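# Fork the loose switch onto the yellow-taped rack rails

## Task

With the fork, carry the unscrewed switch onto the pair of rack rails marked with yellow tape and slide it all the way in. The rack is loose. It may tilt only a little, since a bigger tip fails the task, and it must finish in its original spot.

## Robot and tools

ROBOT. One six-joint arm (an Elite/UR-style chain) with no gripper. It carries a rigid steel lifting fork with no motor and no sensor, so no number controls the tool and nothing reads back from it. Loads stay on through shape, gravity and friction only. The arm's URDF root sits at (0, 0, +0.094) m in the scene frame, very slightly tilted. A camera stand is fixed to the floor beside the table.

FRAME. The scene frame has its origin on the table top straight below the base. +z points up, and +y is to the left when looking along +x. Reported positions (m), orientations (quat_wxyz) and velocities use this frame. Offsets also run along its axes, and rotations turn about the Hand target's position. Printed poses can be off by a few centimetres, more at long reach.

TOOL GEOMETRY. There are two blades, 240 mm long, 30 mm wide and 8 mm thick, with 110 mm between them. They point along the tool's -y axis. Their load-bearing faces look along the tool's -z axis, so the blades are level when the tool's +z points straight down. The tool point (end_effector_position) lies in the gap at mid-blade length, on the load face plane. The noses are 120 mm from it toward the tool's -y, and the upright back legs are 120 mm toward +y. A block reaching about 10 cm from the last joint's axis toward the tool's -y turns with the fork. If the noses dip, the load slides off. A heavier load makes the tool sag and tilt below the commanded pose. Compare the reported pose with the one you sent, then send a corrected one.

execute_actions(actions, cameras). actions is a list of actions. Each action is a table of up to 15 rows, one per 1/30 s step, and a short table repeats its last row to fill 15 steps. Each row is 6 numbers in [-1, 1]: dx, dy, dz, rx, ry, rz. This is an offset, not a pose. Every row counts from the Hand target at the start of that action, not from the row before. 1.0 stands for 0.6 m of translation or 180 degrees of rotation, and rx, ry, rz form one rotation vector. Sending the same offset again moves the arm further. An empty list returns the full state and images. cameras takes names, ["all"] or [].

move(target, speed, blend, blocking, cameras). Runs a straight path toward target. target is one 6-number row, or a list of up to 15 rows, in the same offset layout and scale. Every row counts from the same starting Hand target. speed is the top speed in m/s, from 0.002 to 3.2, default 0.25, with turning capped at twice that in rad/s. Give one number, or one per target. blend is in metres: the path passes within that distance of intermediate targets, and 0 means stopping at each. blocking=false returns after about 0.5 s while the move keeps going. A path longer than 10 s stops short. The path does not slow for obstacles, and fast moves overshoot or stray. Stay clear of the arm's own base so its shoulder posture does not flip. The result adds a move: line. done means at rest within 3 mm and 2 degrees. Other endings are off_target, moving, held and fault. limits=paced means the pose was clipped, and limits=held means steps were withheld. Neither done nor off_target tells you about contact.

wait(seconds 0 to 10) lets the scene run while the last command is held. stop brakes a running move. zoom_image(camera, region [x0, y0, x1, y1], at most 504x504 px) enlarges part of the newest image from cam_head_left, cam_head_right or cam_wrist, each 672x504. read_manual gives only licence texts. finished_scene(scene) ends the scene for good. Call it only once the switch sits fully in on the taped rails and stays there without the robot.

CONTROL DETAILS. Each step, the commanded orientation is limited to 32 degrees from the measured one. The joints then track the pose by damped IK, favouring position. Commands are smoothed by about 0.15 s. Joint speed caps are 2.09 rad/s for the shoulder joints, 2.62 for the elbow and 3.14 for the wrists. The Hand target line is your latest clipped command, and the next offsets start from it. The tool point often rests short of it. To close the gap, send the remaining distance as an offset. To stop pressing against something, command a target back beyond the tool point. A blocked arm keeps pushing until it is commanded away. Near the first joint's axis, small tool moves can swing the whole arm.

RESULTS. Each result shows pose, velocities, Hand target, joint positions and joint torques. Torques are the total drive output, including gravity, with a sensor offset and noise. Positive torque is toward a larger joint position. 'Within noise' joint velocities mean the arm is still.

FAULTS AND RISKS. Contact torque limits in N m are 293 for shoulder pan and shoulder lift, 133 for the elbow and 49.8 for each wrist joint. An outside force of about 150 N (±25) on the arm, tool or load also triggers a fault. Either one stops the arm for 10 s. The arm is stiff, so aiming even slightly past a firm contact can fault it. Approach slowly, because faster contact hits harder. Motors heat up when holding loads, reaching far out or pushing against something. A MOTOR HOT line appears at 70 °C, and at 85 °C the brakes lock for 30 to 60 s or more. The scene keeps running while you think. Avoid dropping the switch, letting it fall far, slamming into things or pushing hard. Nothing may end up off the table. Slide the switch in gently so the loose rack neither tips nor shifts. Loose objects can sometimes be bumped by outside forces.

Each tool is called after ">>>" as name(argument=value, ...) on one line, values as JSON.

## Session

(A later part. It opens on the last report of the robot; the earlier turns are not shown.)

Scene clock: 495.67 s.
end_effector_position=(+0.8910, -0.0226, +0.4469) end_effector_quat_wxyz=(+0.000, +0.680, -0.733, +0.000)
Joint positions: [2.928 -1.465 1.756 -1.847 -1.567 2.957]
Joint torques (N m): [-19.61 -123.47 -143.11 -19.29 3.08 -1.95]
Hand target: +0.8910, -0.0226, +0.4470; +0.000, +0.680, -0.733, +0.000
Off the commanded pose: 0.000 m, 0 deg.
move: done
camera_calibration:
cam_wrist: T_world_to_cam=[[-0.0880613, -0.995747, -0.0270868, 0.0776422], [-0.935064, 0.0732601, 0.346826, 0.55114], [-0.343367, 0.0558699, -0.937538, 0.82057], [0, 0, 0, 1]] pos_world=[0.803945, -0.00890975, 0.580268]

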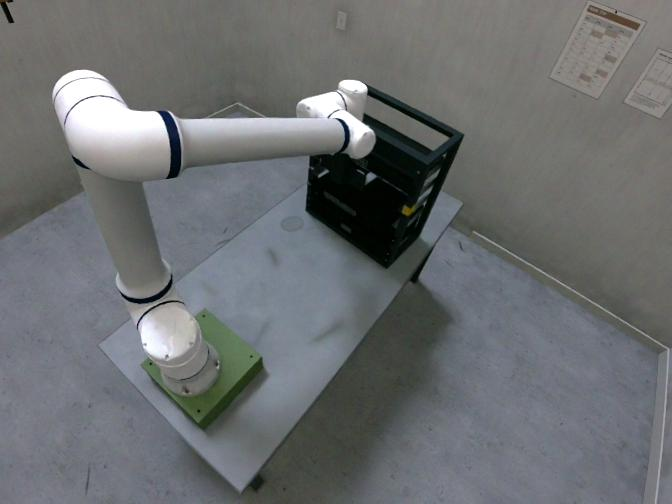

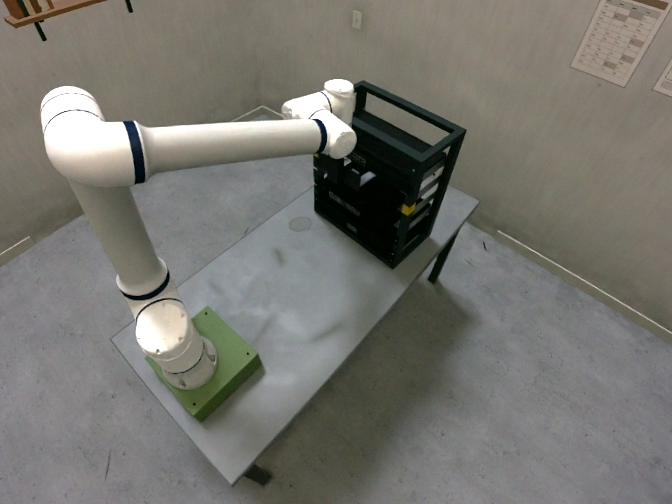

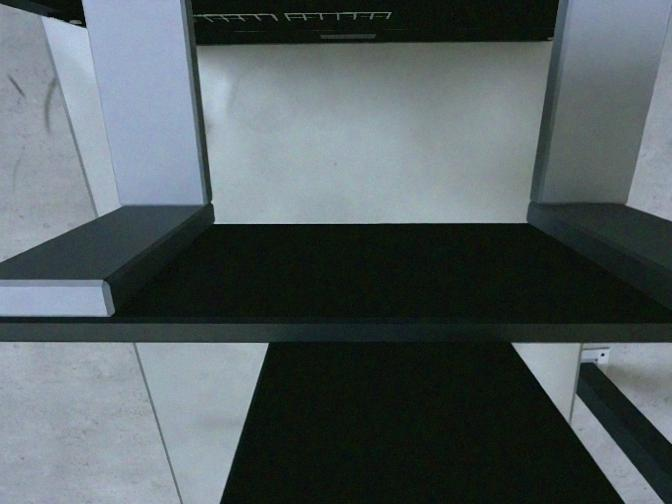

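>>> zoom_image(camera="cam_head_right", region=[395, 145, 465, 225])

>>> zoom_image(camera="cam_head_left", region=[395, 145, 465, 225])

Scaled by 6.300.

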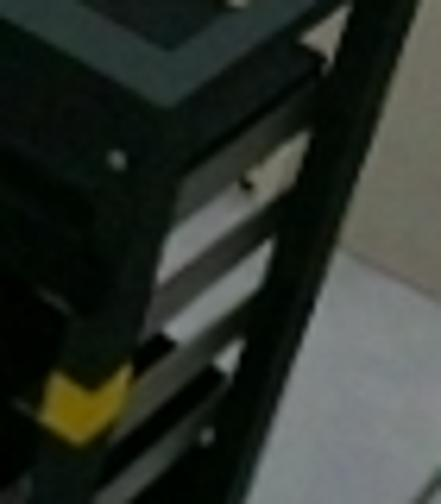

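Scaled by 6.300.

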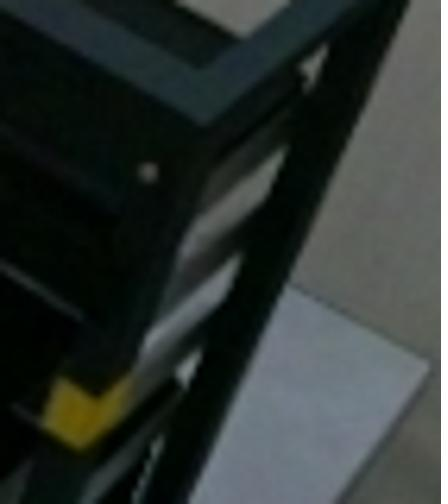

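>>> move(target=[[0, 0, -0.0283, 0, 0, 0], [0.0064, 0.0831, -0.0283, 0, 0, 0], [0.0064, 0.0831, -0.0133, 0, 0, 0]], speed=[0.05, 0.1, 0.05])

>>> move(target=[0, 0, 0.005, 0, 0, 0], speed=0.05)

>>> move(target=[0, 0, 0.005, 0, 0, 0], speed=0.05)

>>> move(target=[0, 0, 0.005, 0, 0, 0], speed=0.05)

Scene clock: 553.40 s.
end_effector_position=(+0.8948, +0.0273, +0.4387) end_effector_quat_wxyz=(+0.000, +0.680, -0.733, +0.000)
Joint positions: [2.996 -1.454 1.758 -1.86 -1.566 3.025]
Joint torques (N m): [10.39 -91.88 -103.27 -6.27 -0.38 3.4]
Hand target: +0.8949, +0.0273, +0.4390; +0.000, +0.680, -0.733, +0.000
Off the commanded pose: 0.000 m, 0 deg.
move: done

Scene clock: 554.10 s.
end_effector_position=(+0.8948, +0.0273, +0.4417) end_effector_quat_wxyz=(+0.000, +0.680, -0.733, +0.000)
Joint positions: [2.996 -1.456 1.755 -1.855 -1.566 3.025]
Joint torques (N m): [6.62 -117.47 -132.71 -15.12 -1.66 2.38]
Hand target: +0.8949, +0.0273, +0.4420; +0.000, +0.680, -0.733, +0.000
Off the commanded pose: 0.000 m, 0 deg.
move: done

Scene clock: 554.80 s.
end_effector_position=(+0.8949, +0.0273, +0.4449) end_effector_quat_wxyz=(+0.000, +0.680, -0.733, +0.000)
Joint positions: [2.996 -1.457 1.75 -1.85 -1.566 3.025]
Joint torques (N m): [-0.99 -125.88 -143.17 -19.94 -2.05 -0.01]
Hand target: +0.8949, +0.0273, +0.4450; +0.000, +0.680, -0.733, +0.000
Off the commanded pose: 0.000 m, 0 deg.
move: done

Scene clock: 555.50 s.
end_effector_position=(+0.8949, +0.0273, +0.4479) end_effector_quat_wxyz=(+0.000, +0.680, -0.733, +0.000)
Joint positions: [2.996 -1.459 1.747 -1.844 -1.566 3.024]
Joint torques (N m): [-11.59 -124.05 -144.06 -19.48 -2.18 -1.58]
Hand target: +0.8949, +0.0273, +0.4480; +0.000, +0.680, -0.733, +0.000
Off the commanded pose: 0.000 m, 0 deg.
move: done

>>> move(target=[-0.1296, 0.00995, 0, 0, 0, 0], speed=0.1, cameras=["all"])

>>> zoom_image(camera="cam_head_left", region=[290, 100, 440, 240])

>>> zoom_image(camera="cam_head_right", region=[290, 100, 440, 240])

Scene clock: 563.40 s.
end_effector_position=(+0.8173, +0.0332, +0.4480) end_effector_quat_wxyz=(+0.000, +0.680, -0.733, +0.000)
Joint positions: [2.982 -1.587 1.88 -1.849 -1.567 3.011]
Joint torques (N m): [-22.4 -105.91 -119.93 -19.81 -0.38 -2.17]
Hand target: +0.8171, +0.0333, +0.4480; +0.000, +0.680, -0.733, +0.000
Off the commanded pose: 0.000 m, 0 deg.
move: done
camera_calibration:
cam_wrist: T_world_to_cam=[[-0.0880293, -0.995752, -0.0269926, 0.126667], [-0.935066, 0.0732629, 0.346819, 0.477762], [-0.343369, 0.0557701, -0.937543, 0.793186], [0, 0, 0, 1]] pos_world=[0.730245, 0.0468904, 0.581369]

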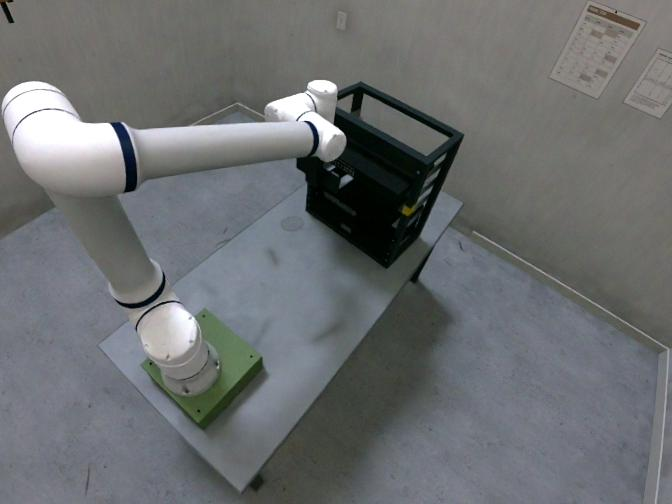

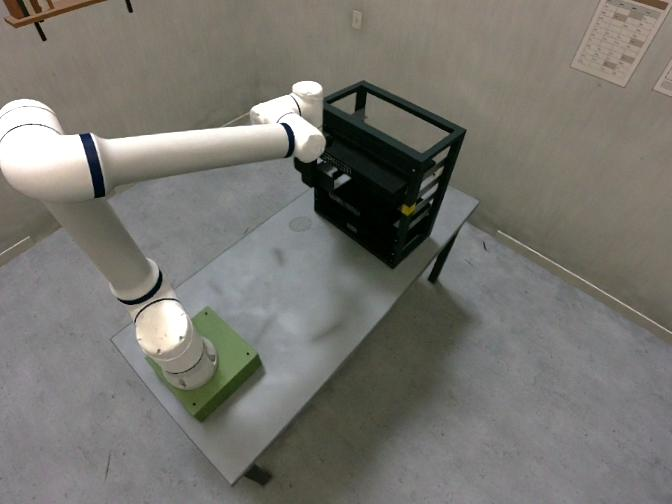

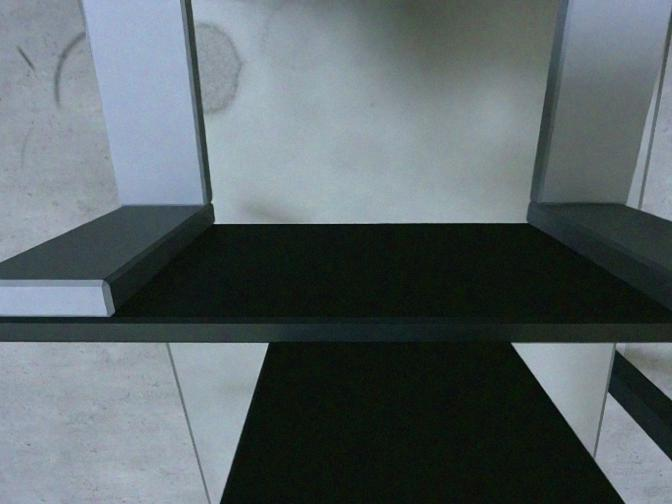

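Scaled by 3.360.

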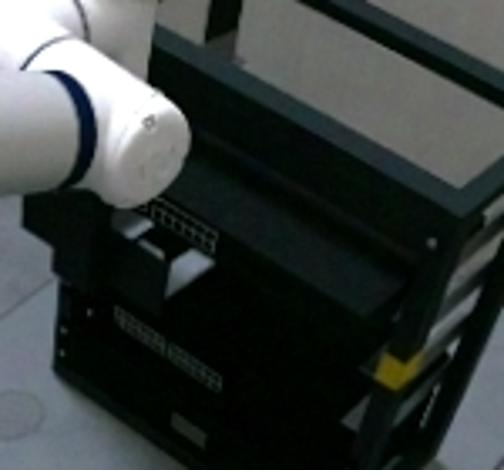

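Scaled by 3.360.

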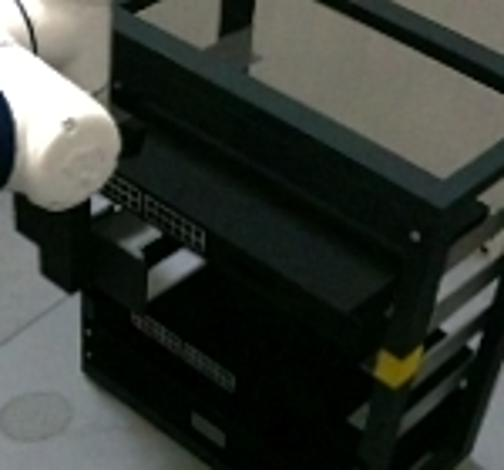

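>>> move(target=[[0, 0, -0.03, 0, 0, 0], [0.1246, -0.00956, -0.03, 0, 0, 0], [0.1246, -0.00956, -0.0183, 0, 0, 0]], speed=[0.05, 0.15, 0.05], cameras=["cam_head_left", "cam_head_right"])

>>> zoom_image(camera="cam_head_right", region=[290, 100, 440, 240])

Scene clock: 577.20 s.
end_effector_position=(+0.8919, +0.0275, +0.4369) end_effector_quat_wxyz=(+0.000, +0.680, -0.733, +0.000)
Joint positions: [2.995 -1.458 1.766 -1.864 -1.566 3.024]
Joint torques (N m): [9.43 -87.53 -98.71 -5.48 -1.13 3.21]
Hand target: +0.8919, +0.0275, +0.4371; +0.000, +0.680, -0.733, +0.000
Off the commanded pose: 0.000 m, 0 deg.
move: done
Images, in order (width x height): cam_head_left 672x504, cam_head_right 672x504.

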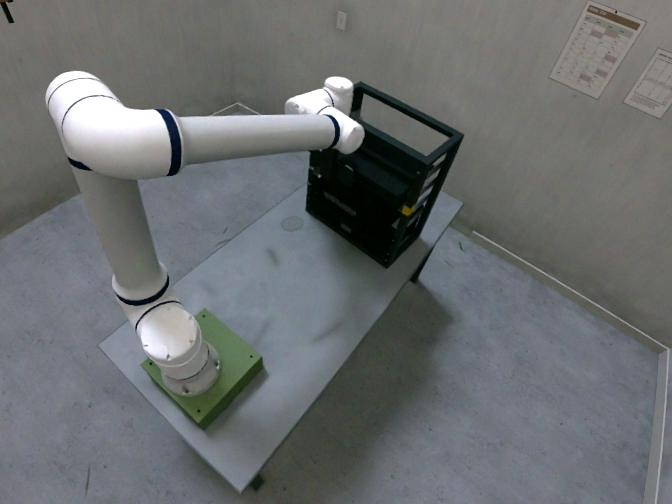

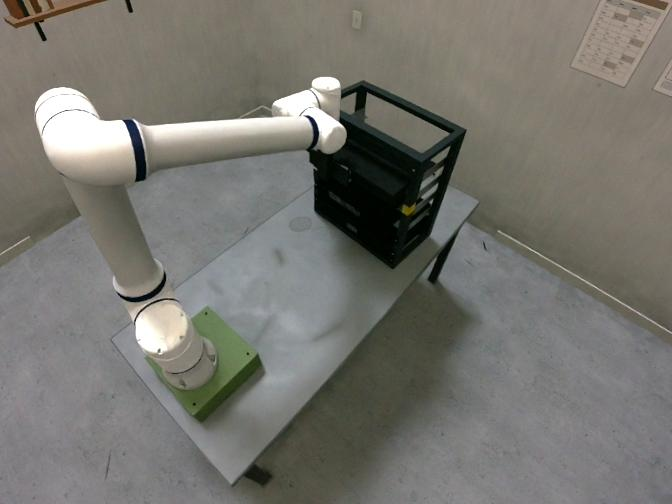

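Scaled by 3.360.

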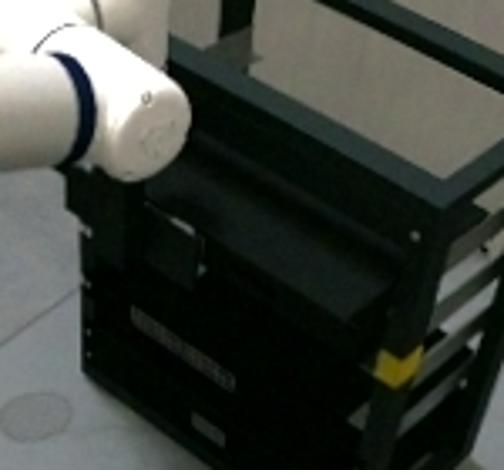

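>>> move(target=[0, 0, 0.0092, 0, 0, 0], speed=0.03)

>>> move(target=[0, 0, 0.0092, 0, 0, 0], speed=0.03)

Scene clock: 580.13 s.
end_effector_position=(+0.8919, +0.0275, +0.4423) end_effector_quat_wxyz=(+0.000, +0.680, -0.733, +0.000)
Joint positions: [2.995 -1.461 1.759 -1.855 -1.566 3.024]
Joint torques (N m): [2.74 -119.51 -138.94 -16.3 -1.39 1.74]
Hand target: +0.8919, +0.0275, +0.4426; +0.000, +0.680, -0.733, +0.000
Off the commanded pose: 0.000 m, 0 deg.
move: done

Scene clock: 580.87 s.
end_effector_position=(+0.8919, +0.0276, +0.4479) end_effector_quat_wxyz=(+0.000, +0.680, -0.733, +0.000)
Joint positions: [2.995 -1.463 1.752 -1.845 -1.566 3.024]
Joint torques (N m): [-13.1 -121.69 -140.38 -17.06 -1.08 -1.52]
Hand target: +0.8919, +0.0275, +0.4481; +0.000, +0.680, -0.733, +0.000
Off the commanded pose: 0.000 m, 0 deg.
move: done

>>> move(target=[-0.39883, 0.0306, 0, 0, 0, 0], speed=0.15, cameras=["all"])

>>> zoom_image(camera="cam_head_left", region=[250, 90, 450, 270])

>>> zoom_image(camera="cam_head_right", region=[250, 90, 450, 270])

Scene clock: 588.93 s.
end_effector_position=(+0.6528, +0.0459, +0.4481) end_effector_quat_wxyz=(+0.000, +0.680, -0.733, +0.000)
Joint positions: [2.938 -1.884 2.119 -1.791 -1.567 2.967]
Joint torques (N m): [-22.12 -67.46 -118 -16.73 0.77 -1.89]
Hand target: +0.6526, +0.0459, +0.4481; +0.000, +0.680, -0.733, +0.000
Off the commanded pose: 0.000 m, 0 deg.
move: done
camera_calibration:
cam_wrist: T_world_to_cam=[[-0.0880293, -0.995752, -0.0269926, 0.124735], [-0.935066, 0.0732629, 0.346819, 0.322986], [-0.343369, 0.0557701, -0.937543, 0.736093], [0, 0, 0, 1]] pos_world=[0.565745, 0.0594904, 0.581469]

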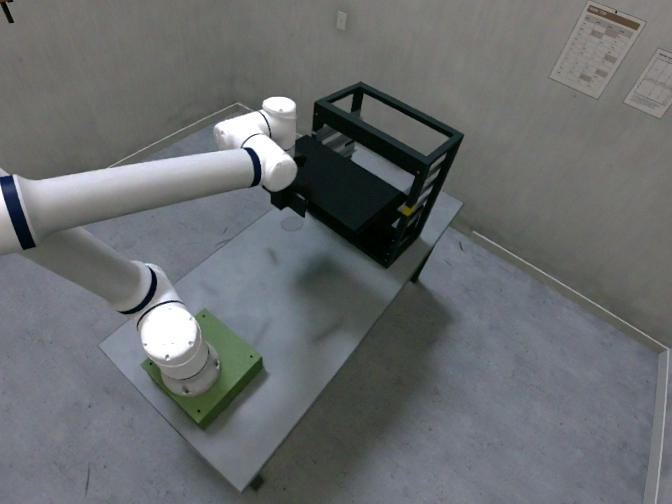

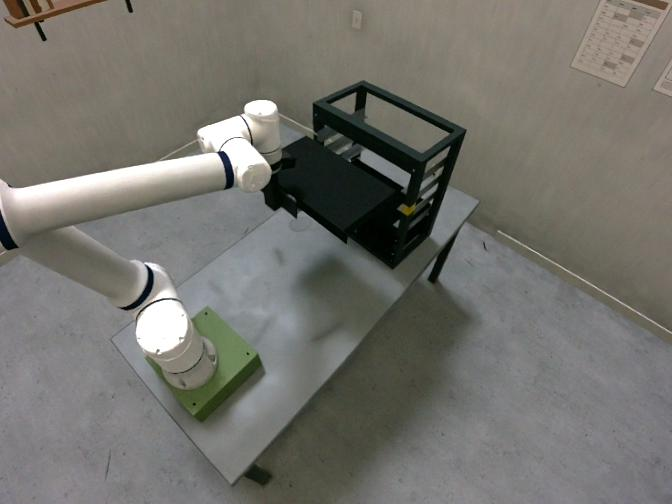

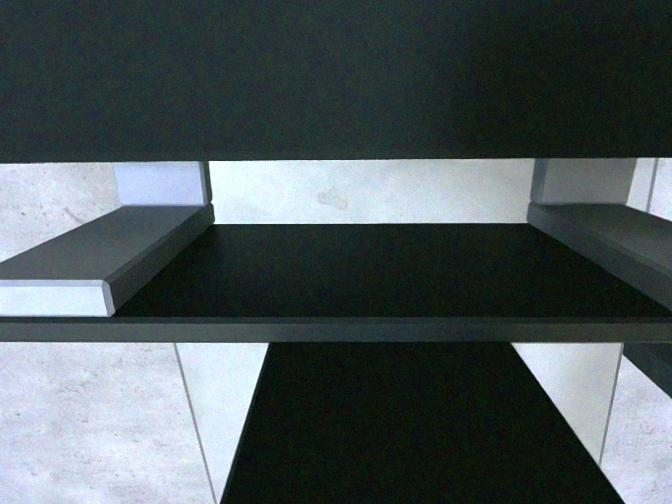

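Scaled by 2.520.

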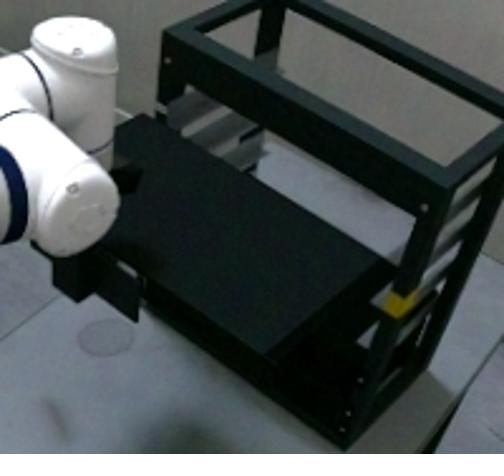

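Scaled by 2.520.

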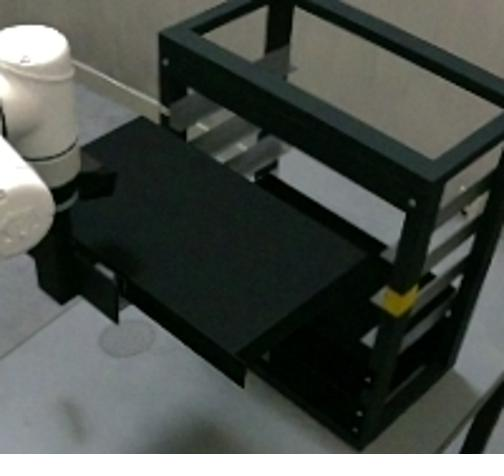

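>>> move(target=[0, 0, -0.1435, 0, 0, 0], speed=0.15, cameras=["all"])

>>> zoom_image(camera="cam_head_left", region=[330, 130, 450, 250])

>>> zoom_image(camera="cam_head_right", region=[330, 130, 450, 250])

>>> zoom_image(camera="cam_head_right", region=[270, 100, 390, 220])

Scene clock: 607.23 s.
end_effector_position=(+0.6526, +0.0459, +0.3622) end_effector_quat_wxyz=(+0.000, +0.680, -0.733, +0.000)
Joint positions: [2.939 -1.833 2.242 -1.966 -1.567 2.968]
Joint torques (N m): [10.43 -41.76 -111.45 -21.66 -0.59 3.18]
Hand target: +0.6526, +0.0459, +0.3620; +0.000, +0.680, -0.733, +0.000
Off the commanded pose: 0.000 m, 0 deg.
move: done
camera_calibration:
cam_wrist: T_world_to_cam=[[-0.0880293, -0.995752, -0.0269926, 0.122399], [-0.935066, 0.0732629, 0.346819, 0.352591], [-0.343369, 0.0557701, -0.937543, 0.65549], [0, 0, 0, 1]] pos_world=[0.565545, 0.0594904, 0.495569]

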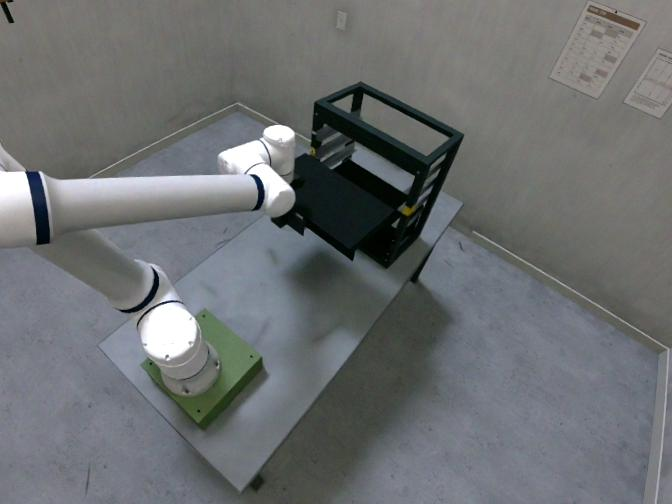

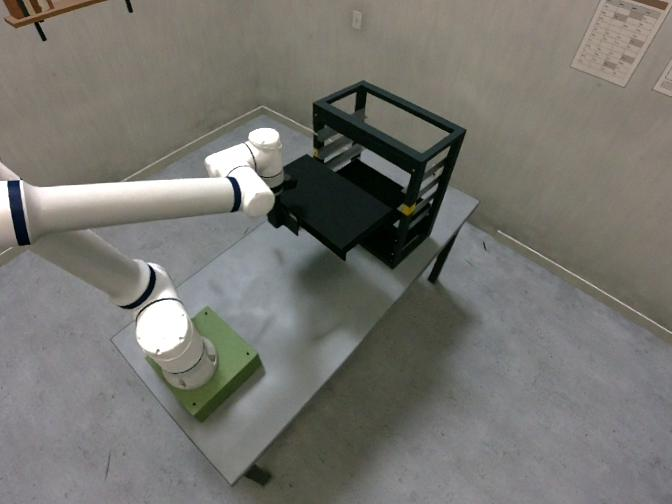

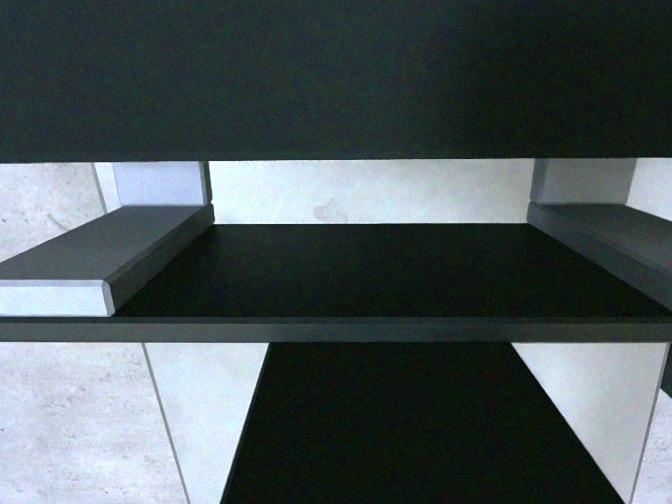

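Scaled by 4.200.

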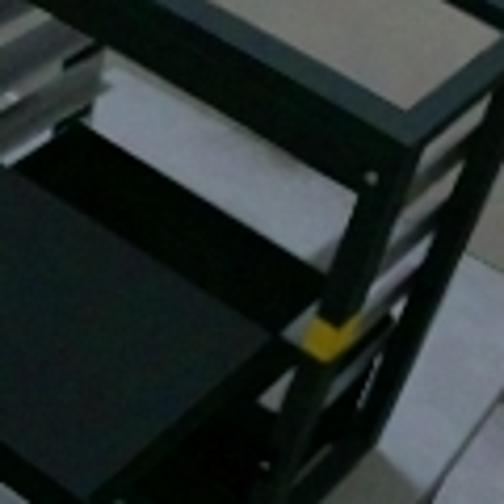

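Scaled by 4.200.

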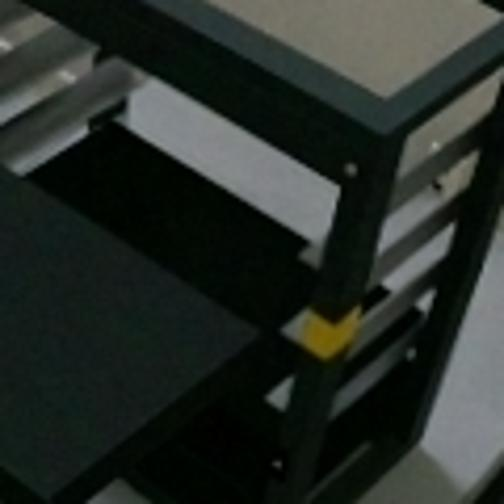

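Scaled by 4.200.

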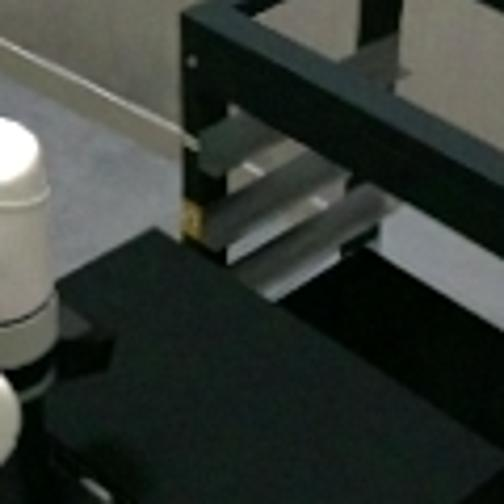

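>>> move(target=[0.13294, -0.0102, 0, 0, 0, 0], speed=0.1, cameras=["cam_head_left", "cam_head_right"])

>>> zoom_image(camera="cam_head_left", region=[350, 160, 430, 240])

>>> zoom_image(camera="cam_head_right", region=[350, 160, 430, 240])

>>> zoom_image(camera="cam_head_right", region=[290, 110, 370, 190])

>>> zoom_image(camera="cam_head_left", region=[290, 110, 370, 190])

Scene clock: 620.73 s.
end_effector_position=(+0.7321, +0.0398, +0.3620) end_effector_quat_wxyz=(+0.000, +0.680, -0.733, +0.000)
Joint positions: [2.963 -1.681 2.127 -2.002 -1.567 2.992]
Joint torques (N m): [10.01 -60.46 -134.53 -21.78 -0.89 3.36]
Hand target: +0.7323, +0.0398, +0.3620; +0.000, +0.680, -0.733, +0.000
Off the commanded pose: 0.000 m, 0 deg.
move: done
Images, in order (width x height): cam_head_left 672x504, cam_head_right 672x504.

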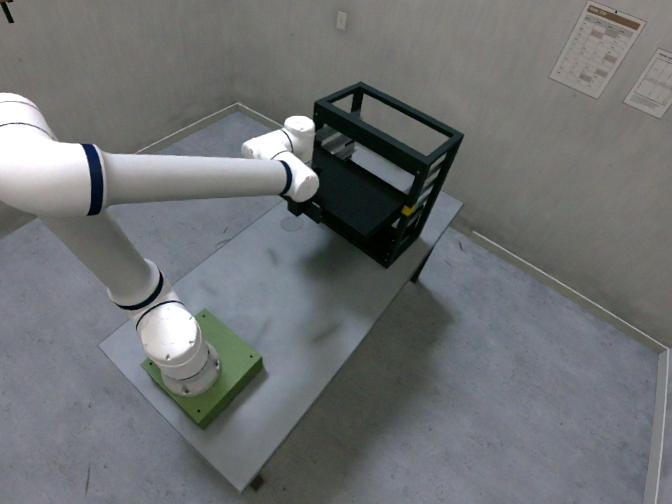

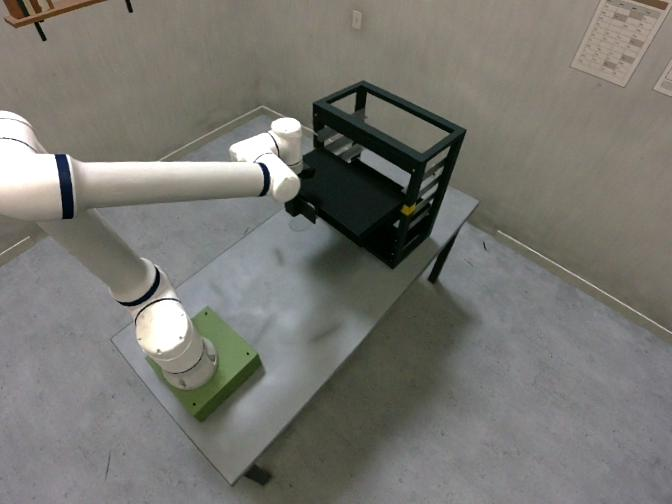

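Scaled by 6.300.

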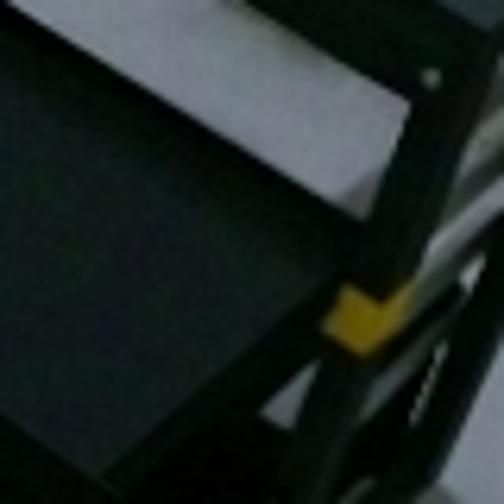

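Scaled by 6.300.

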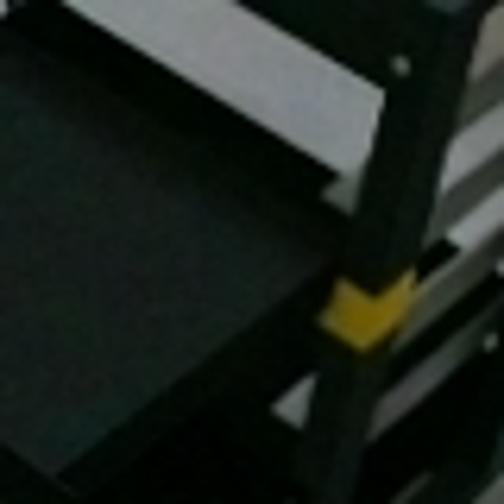

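Scaled by 6.300.

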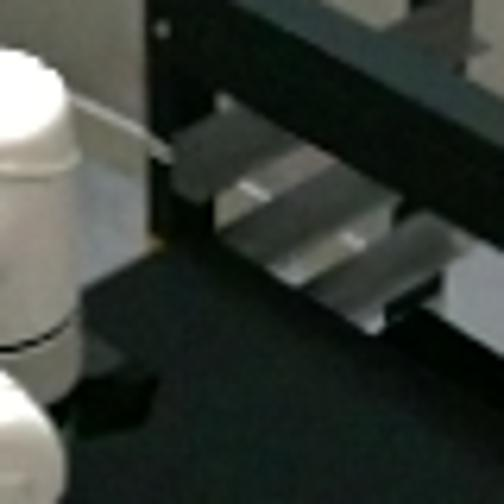

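Scaled by 6.300.

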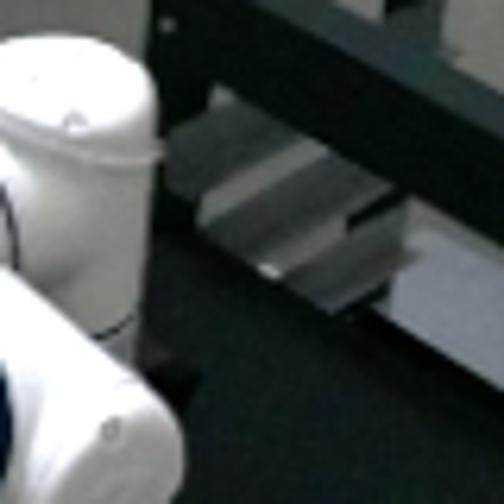

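>>> move(target=[0.27751, -0.0213, 0, 0, 0, 0], speed=0.12, cameras=["all"])

>>> zoom_image(camera="cam_head_left", region=[300, 110, 450, 250])

>>> zoom_image(camera="cam_head_right", region=[300, 110, 450, 250])

Scene clock: 625.83 s.
end_effector_position=(+0.8986, +0.0270, +0.3620) end_effector_quat_wxyz=(+0.000, +0.680, -0.733, +0.000)
Joint positions: [2.997 -1.403 1.844 -1.997 -1.566 3.026]
Joint torques (N m): [9.26 -98.92 -134.74 -16.76 -1.62 3.41]
Hand target: +0.8988, +0.0270, +0.3620; +0.000, +0.680, -0.733, +0.000
Off the commanded pose: 0.000 m, 0 deg.
move: done
camera_calibration:
cam_wrist: T_world_to_cam=[[-0.0880613, -0.995747, -0.0270868, 0.125301], [-0.935064, 0.0732601, 0.346826, 0.584066], [-0.343367, 0.0558699, -0.937538, 0.740817], [0, 0, 0, 1]] pos_world=[0.811545, 0.0405902, 0.495368]

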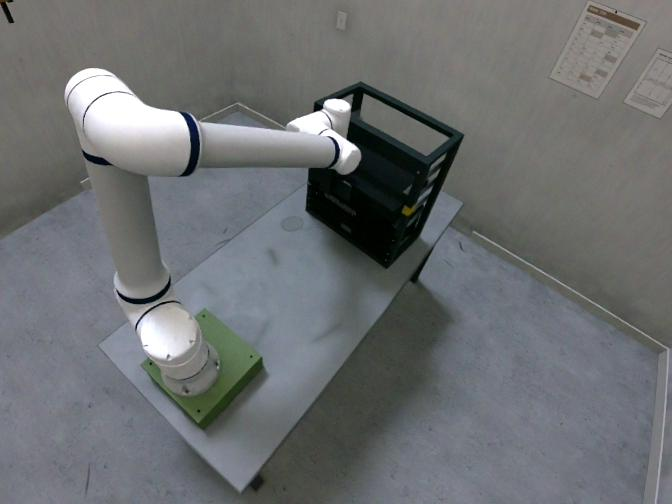

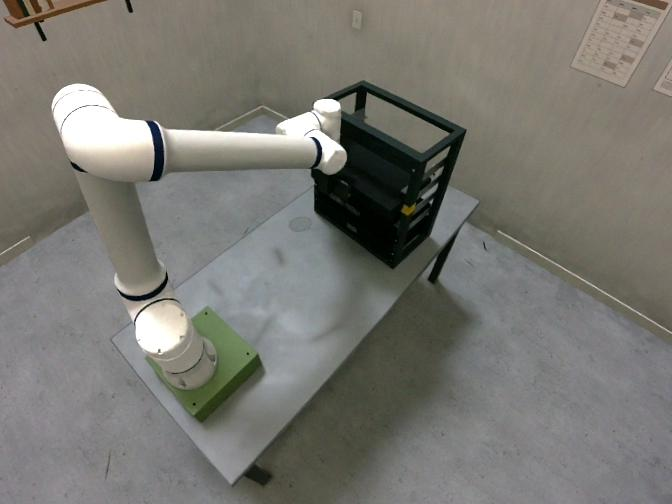

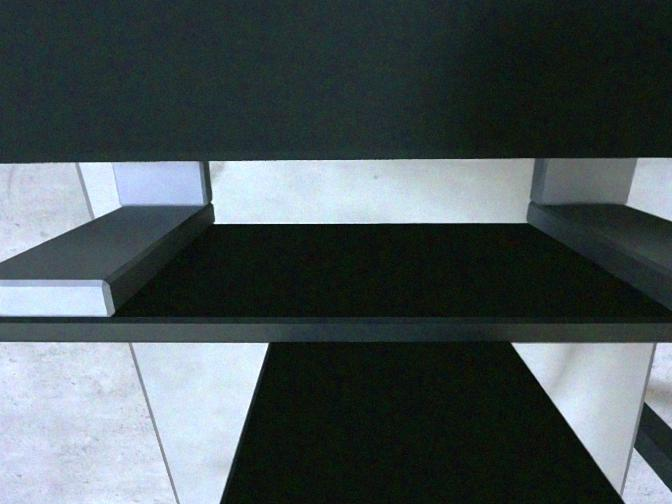

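Scaled by 3.360.

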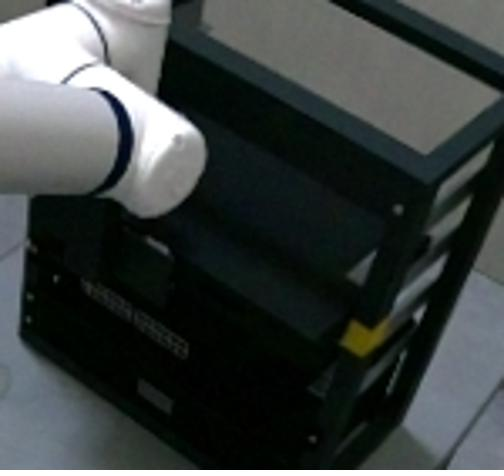

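Scaled by 3.360.

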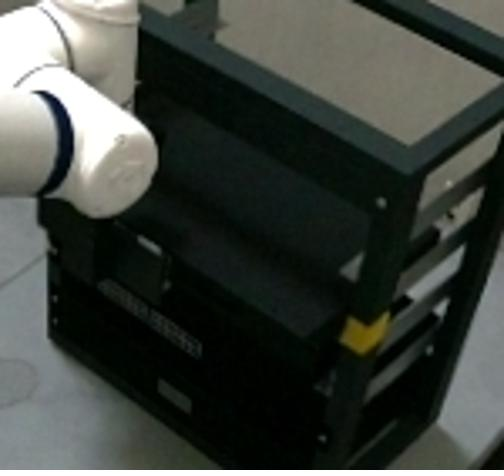

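>>> move(target=[[0, 0, -0.0267, 0, 0, 0]], speed=0.04)

>>> move(target=[[0, 0, -0.0133, 0, 0, 0]], speed=0.04)

Scene clock: 630.70 s.
end_effector_position=(+0.8989, +0.0270, +0.3462) end_effector_quat_wxyz=(+0.000, +0.680, -0.733, +0.000)
Joint positions: [2.997 -1.391 1.86 -2.025 -1.566 3.026]
Joint torques (N m): [11.32 -63.15 -70.3 -10.34 -1.56 2.38]
Hand target: +0.8988, +0.0270, +0.3460; +0.000, +0.680, -0.733, +0.000
Off the commanded pose: 0.000 m, 0 deg.
move: done

Scene clock: 631.47 s.
end_effector_position=(+0.8988, +0.0270, +0.3382) end_effector_quat_wxyz=(+0.000, +0.680, -0.733, +0.000)
Joint positions: [2.997 -1.385 1.869 -2.039 -1.566 3.026]
Joint torques (N m): [10.72 -63.06 -68.84 -10.56 -0.33 3.39]
Hand target: +0.8988, +0.0270, +0.3380; +0.000, +0.680, -0.733, +0.000
Off the commanded pose: 0.000 m, 0 deg.
move: done

>>> move(target=[[-0.4487, 0.0344, 0, 0, 0, 0], [-0.4487, 0.0344, 0.0583, 0, 0, 0]], speed=[0.25, 0.15], blend=[0.02, 0], cameras=["all"])

>>> zoom_image(camera="cam_head_left", region=[290, 90, 450, 270])

>>> zoom_image(camera="cam_head_right", region=[290, 90, 450, 270])

Scene clock: 642.40 s.
end_effector_position=(+0.6297, +0.0476, +0.3728) end_effector_quat_wxyz=(+0.000, +0.680, -0.733, +0.000)
Joint positions: [2.93 -1.888 2.258 -1.927 -1.567 2.959]
Joint torques (N m): [-22.42 -41.82 -97.48 -5.25 2.13 -2.17]
Hand target: +0.6296, +0.0476, +0.3730; +0.000, +0.680, -0.733, +0.000
Off the commanded pose: 0.000 m, 0 deg.
move: done; blend cut to 0.0175 m at target 1
camera_calibration:
cam_wrist: T_world_to_cam=[[-0.088028, -0.995752, -0.0269931, 0.122461], [-0.935066, 0.0732615, 0.346819, 0.32737], [-0.343369, 0.0557701, -0.937543, 0.657464], [0, 0, 0, 1]] pos_world=[0.542645, 0.0612904, 0.506169]

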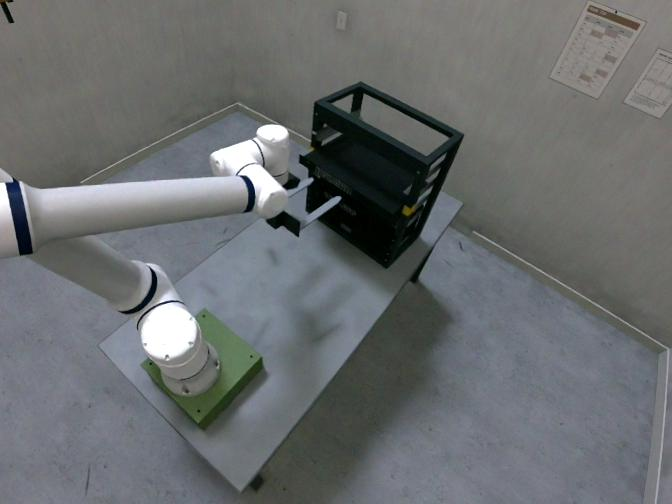

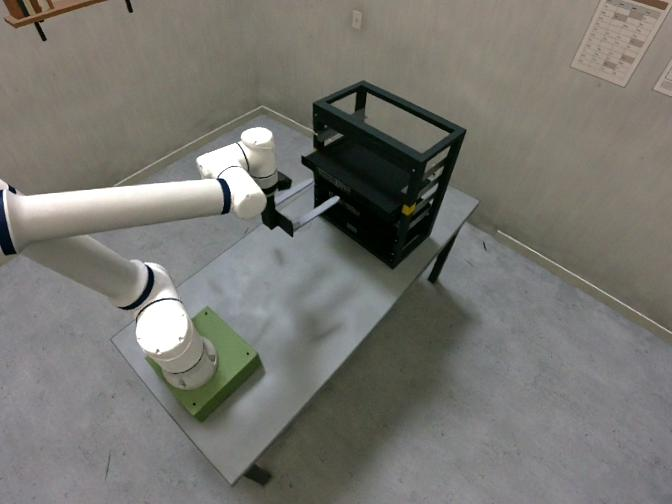

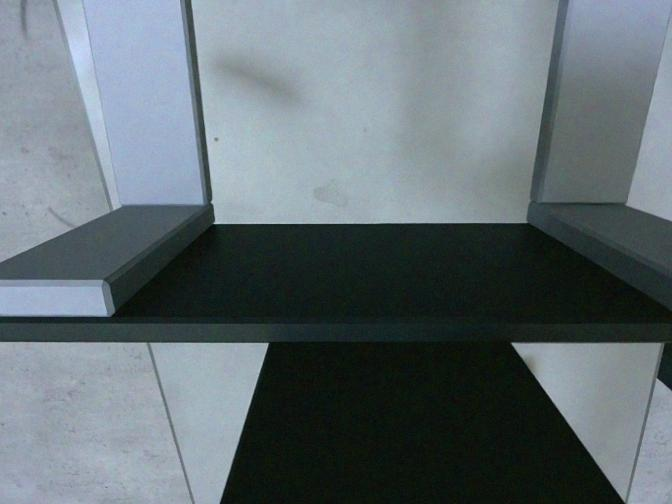

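Scaled by 2.800.

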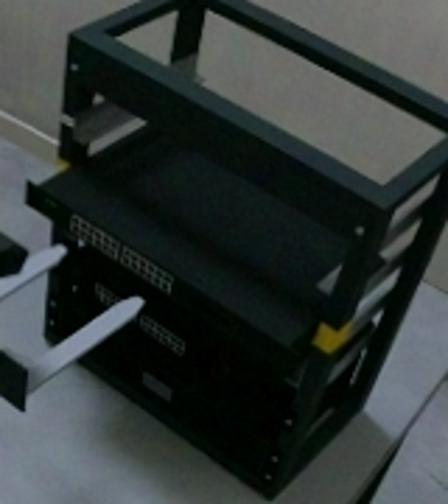

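Scaled by 2.800.

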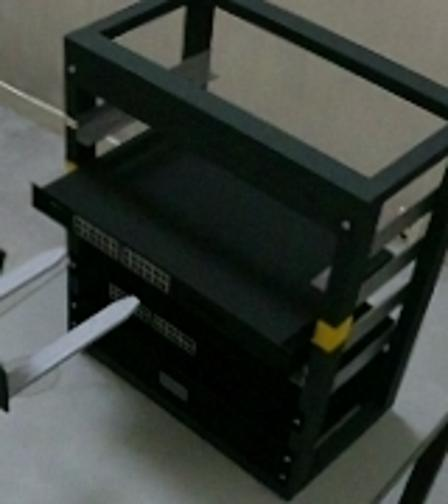

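>>> move(target=[[0.0748, -0.00574, 0, 0, 0, 0], [0.1828, -0.01403, 0, 0, 0, 0]], speed=[0.2, 0.05], blend=[0.01, 0], cameras=["all"])

>>> zoom_image(camera="cam_head_left", region=[290, 110, 440, 250])

>>> zoom_image(camera="cam_head_right", region=[290, 110, 440, 250])

Scene clock: 648.57 s.
end_effector_position=(+0.7391, +0.0392, +0.3730) end_effector_quat_wxyz=(+0.000, +0.680, -0.733, +0.000)
Joint positions: [2.965 -1.677 2.102 -1.981 -1.567 2.994]
Joint torques (N m): [8.04 -30.57 -108.84 -16.21 2.21 2.26]
Hand target: +0.7393, +0.0392, +0.3730; +0.000, +0.680, -0.733, +0.000
Off the commanded pose: 0.000 m, 0 deg.
move: done
camera_calibration:
cam_wrist: T_world_to_cam=[[-0.0880613, -0.995747, -0.0270868, 0.123801], [-0.935064, 0.0732601, 0.346826, 0.430207], [-0.343367, 0.0558699, -0.937538, 0.695675], [0, 0, 0, 1]] pos_world=[0.652045, 0.0528902, 0.506368]

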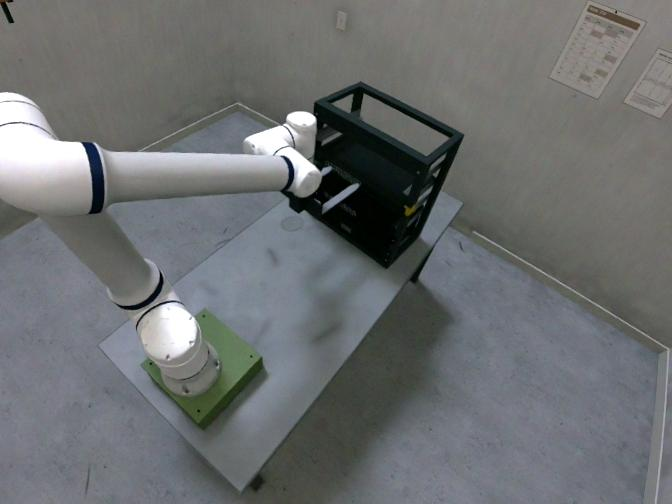

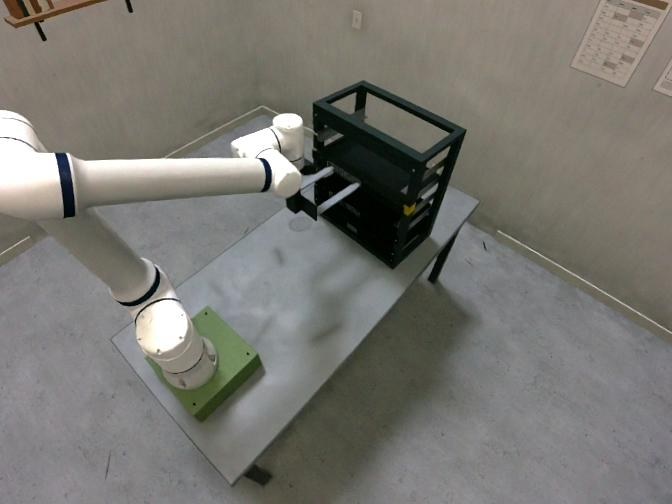

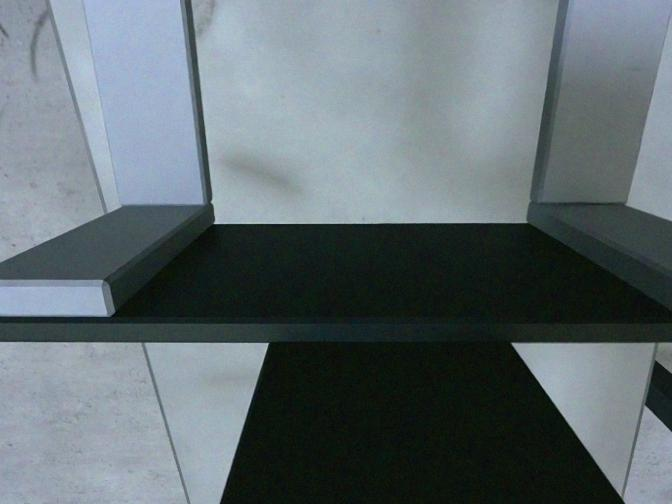

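Scaled by 3.360.

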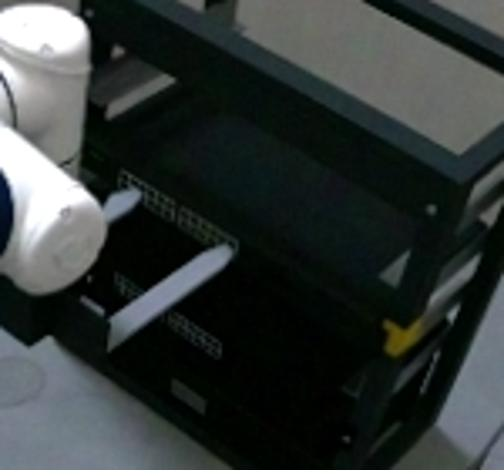

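Scaled by 3.360.

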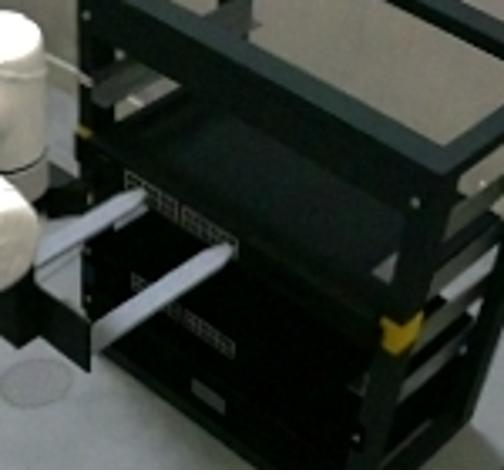

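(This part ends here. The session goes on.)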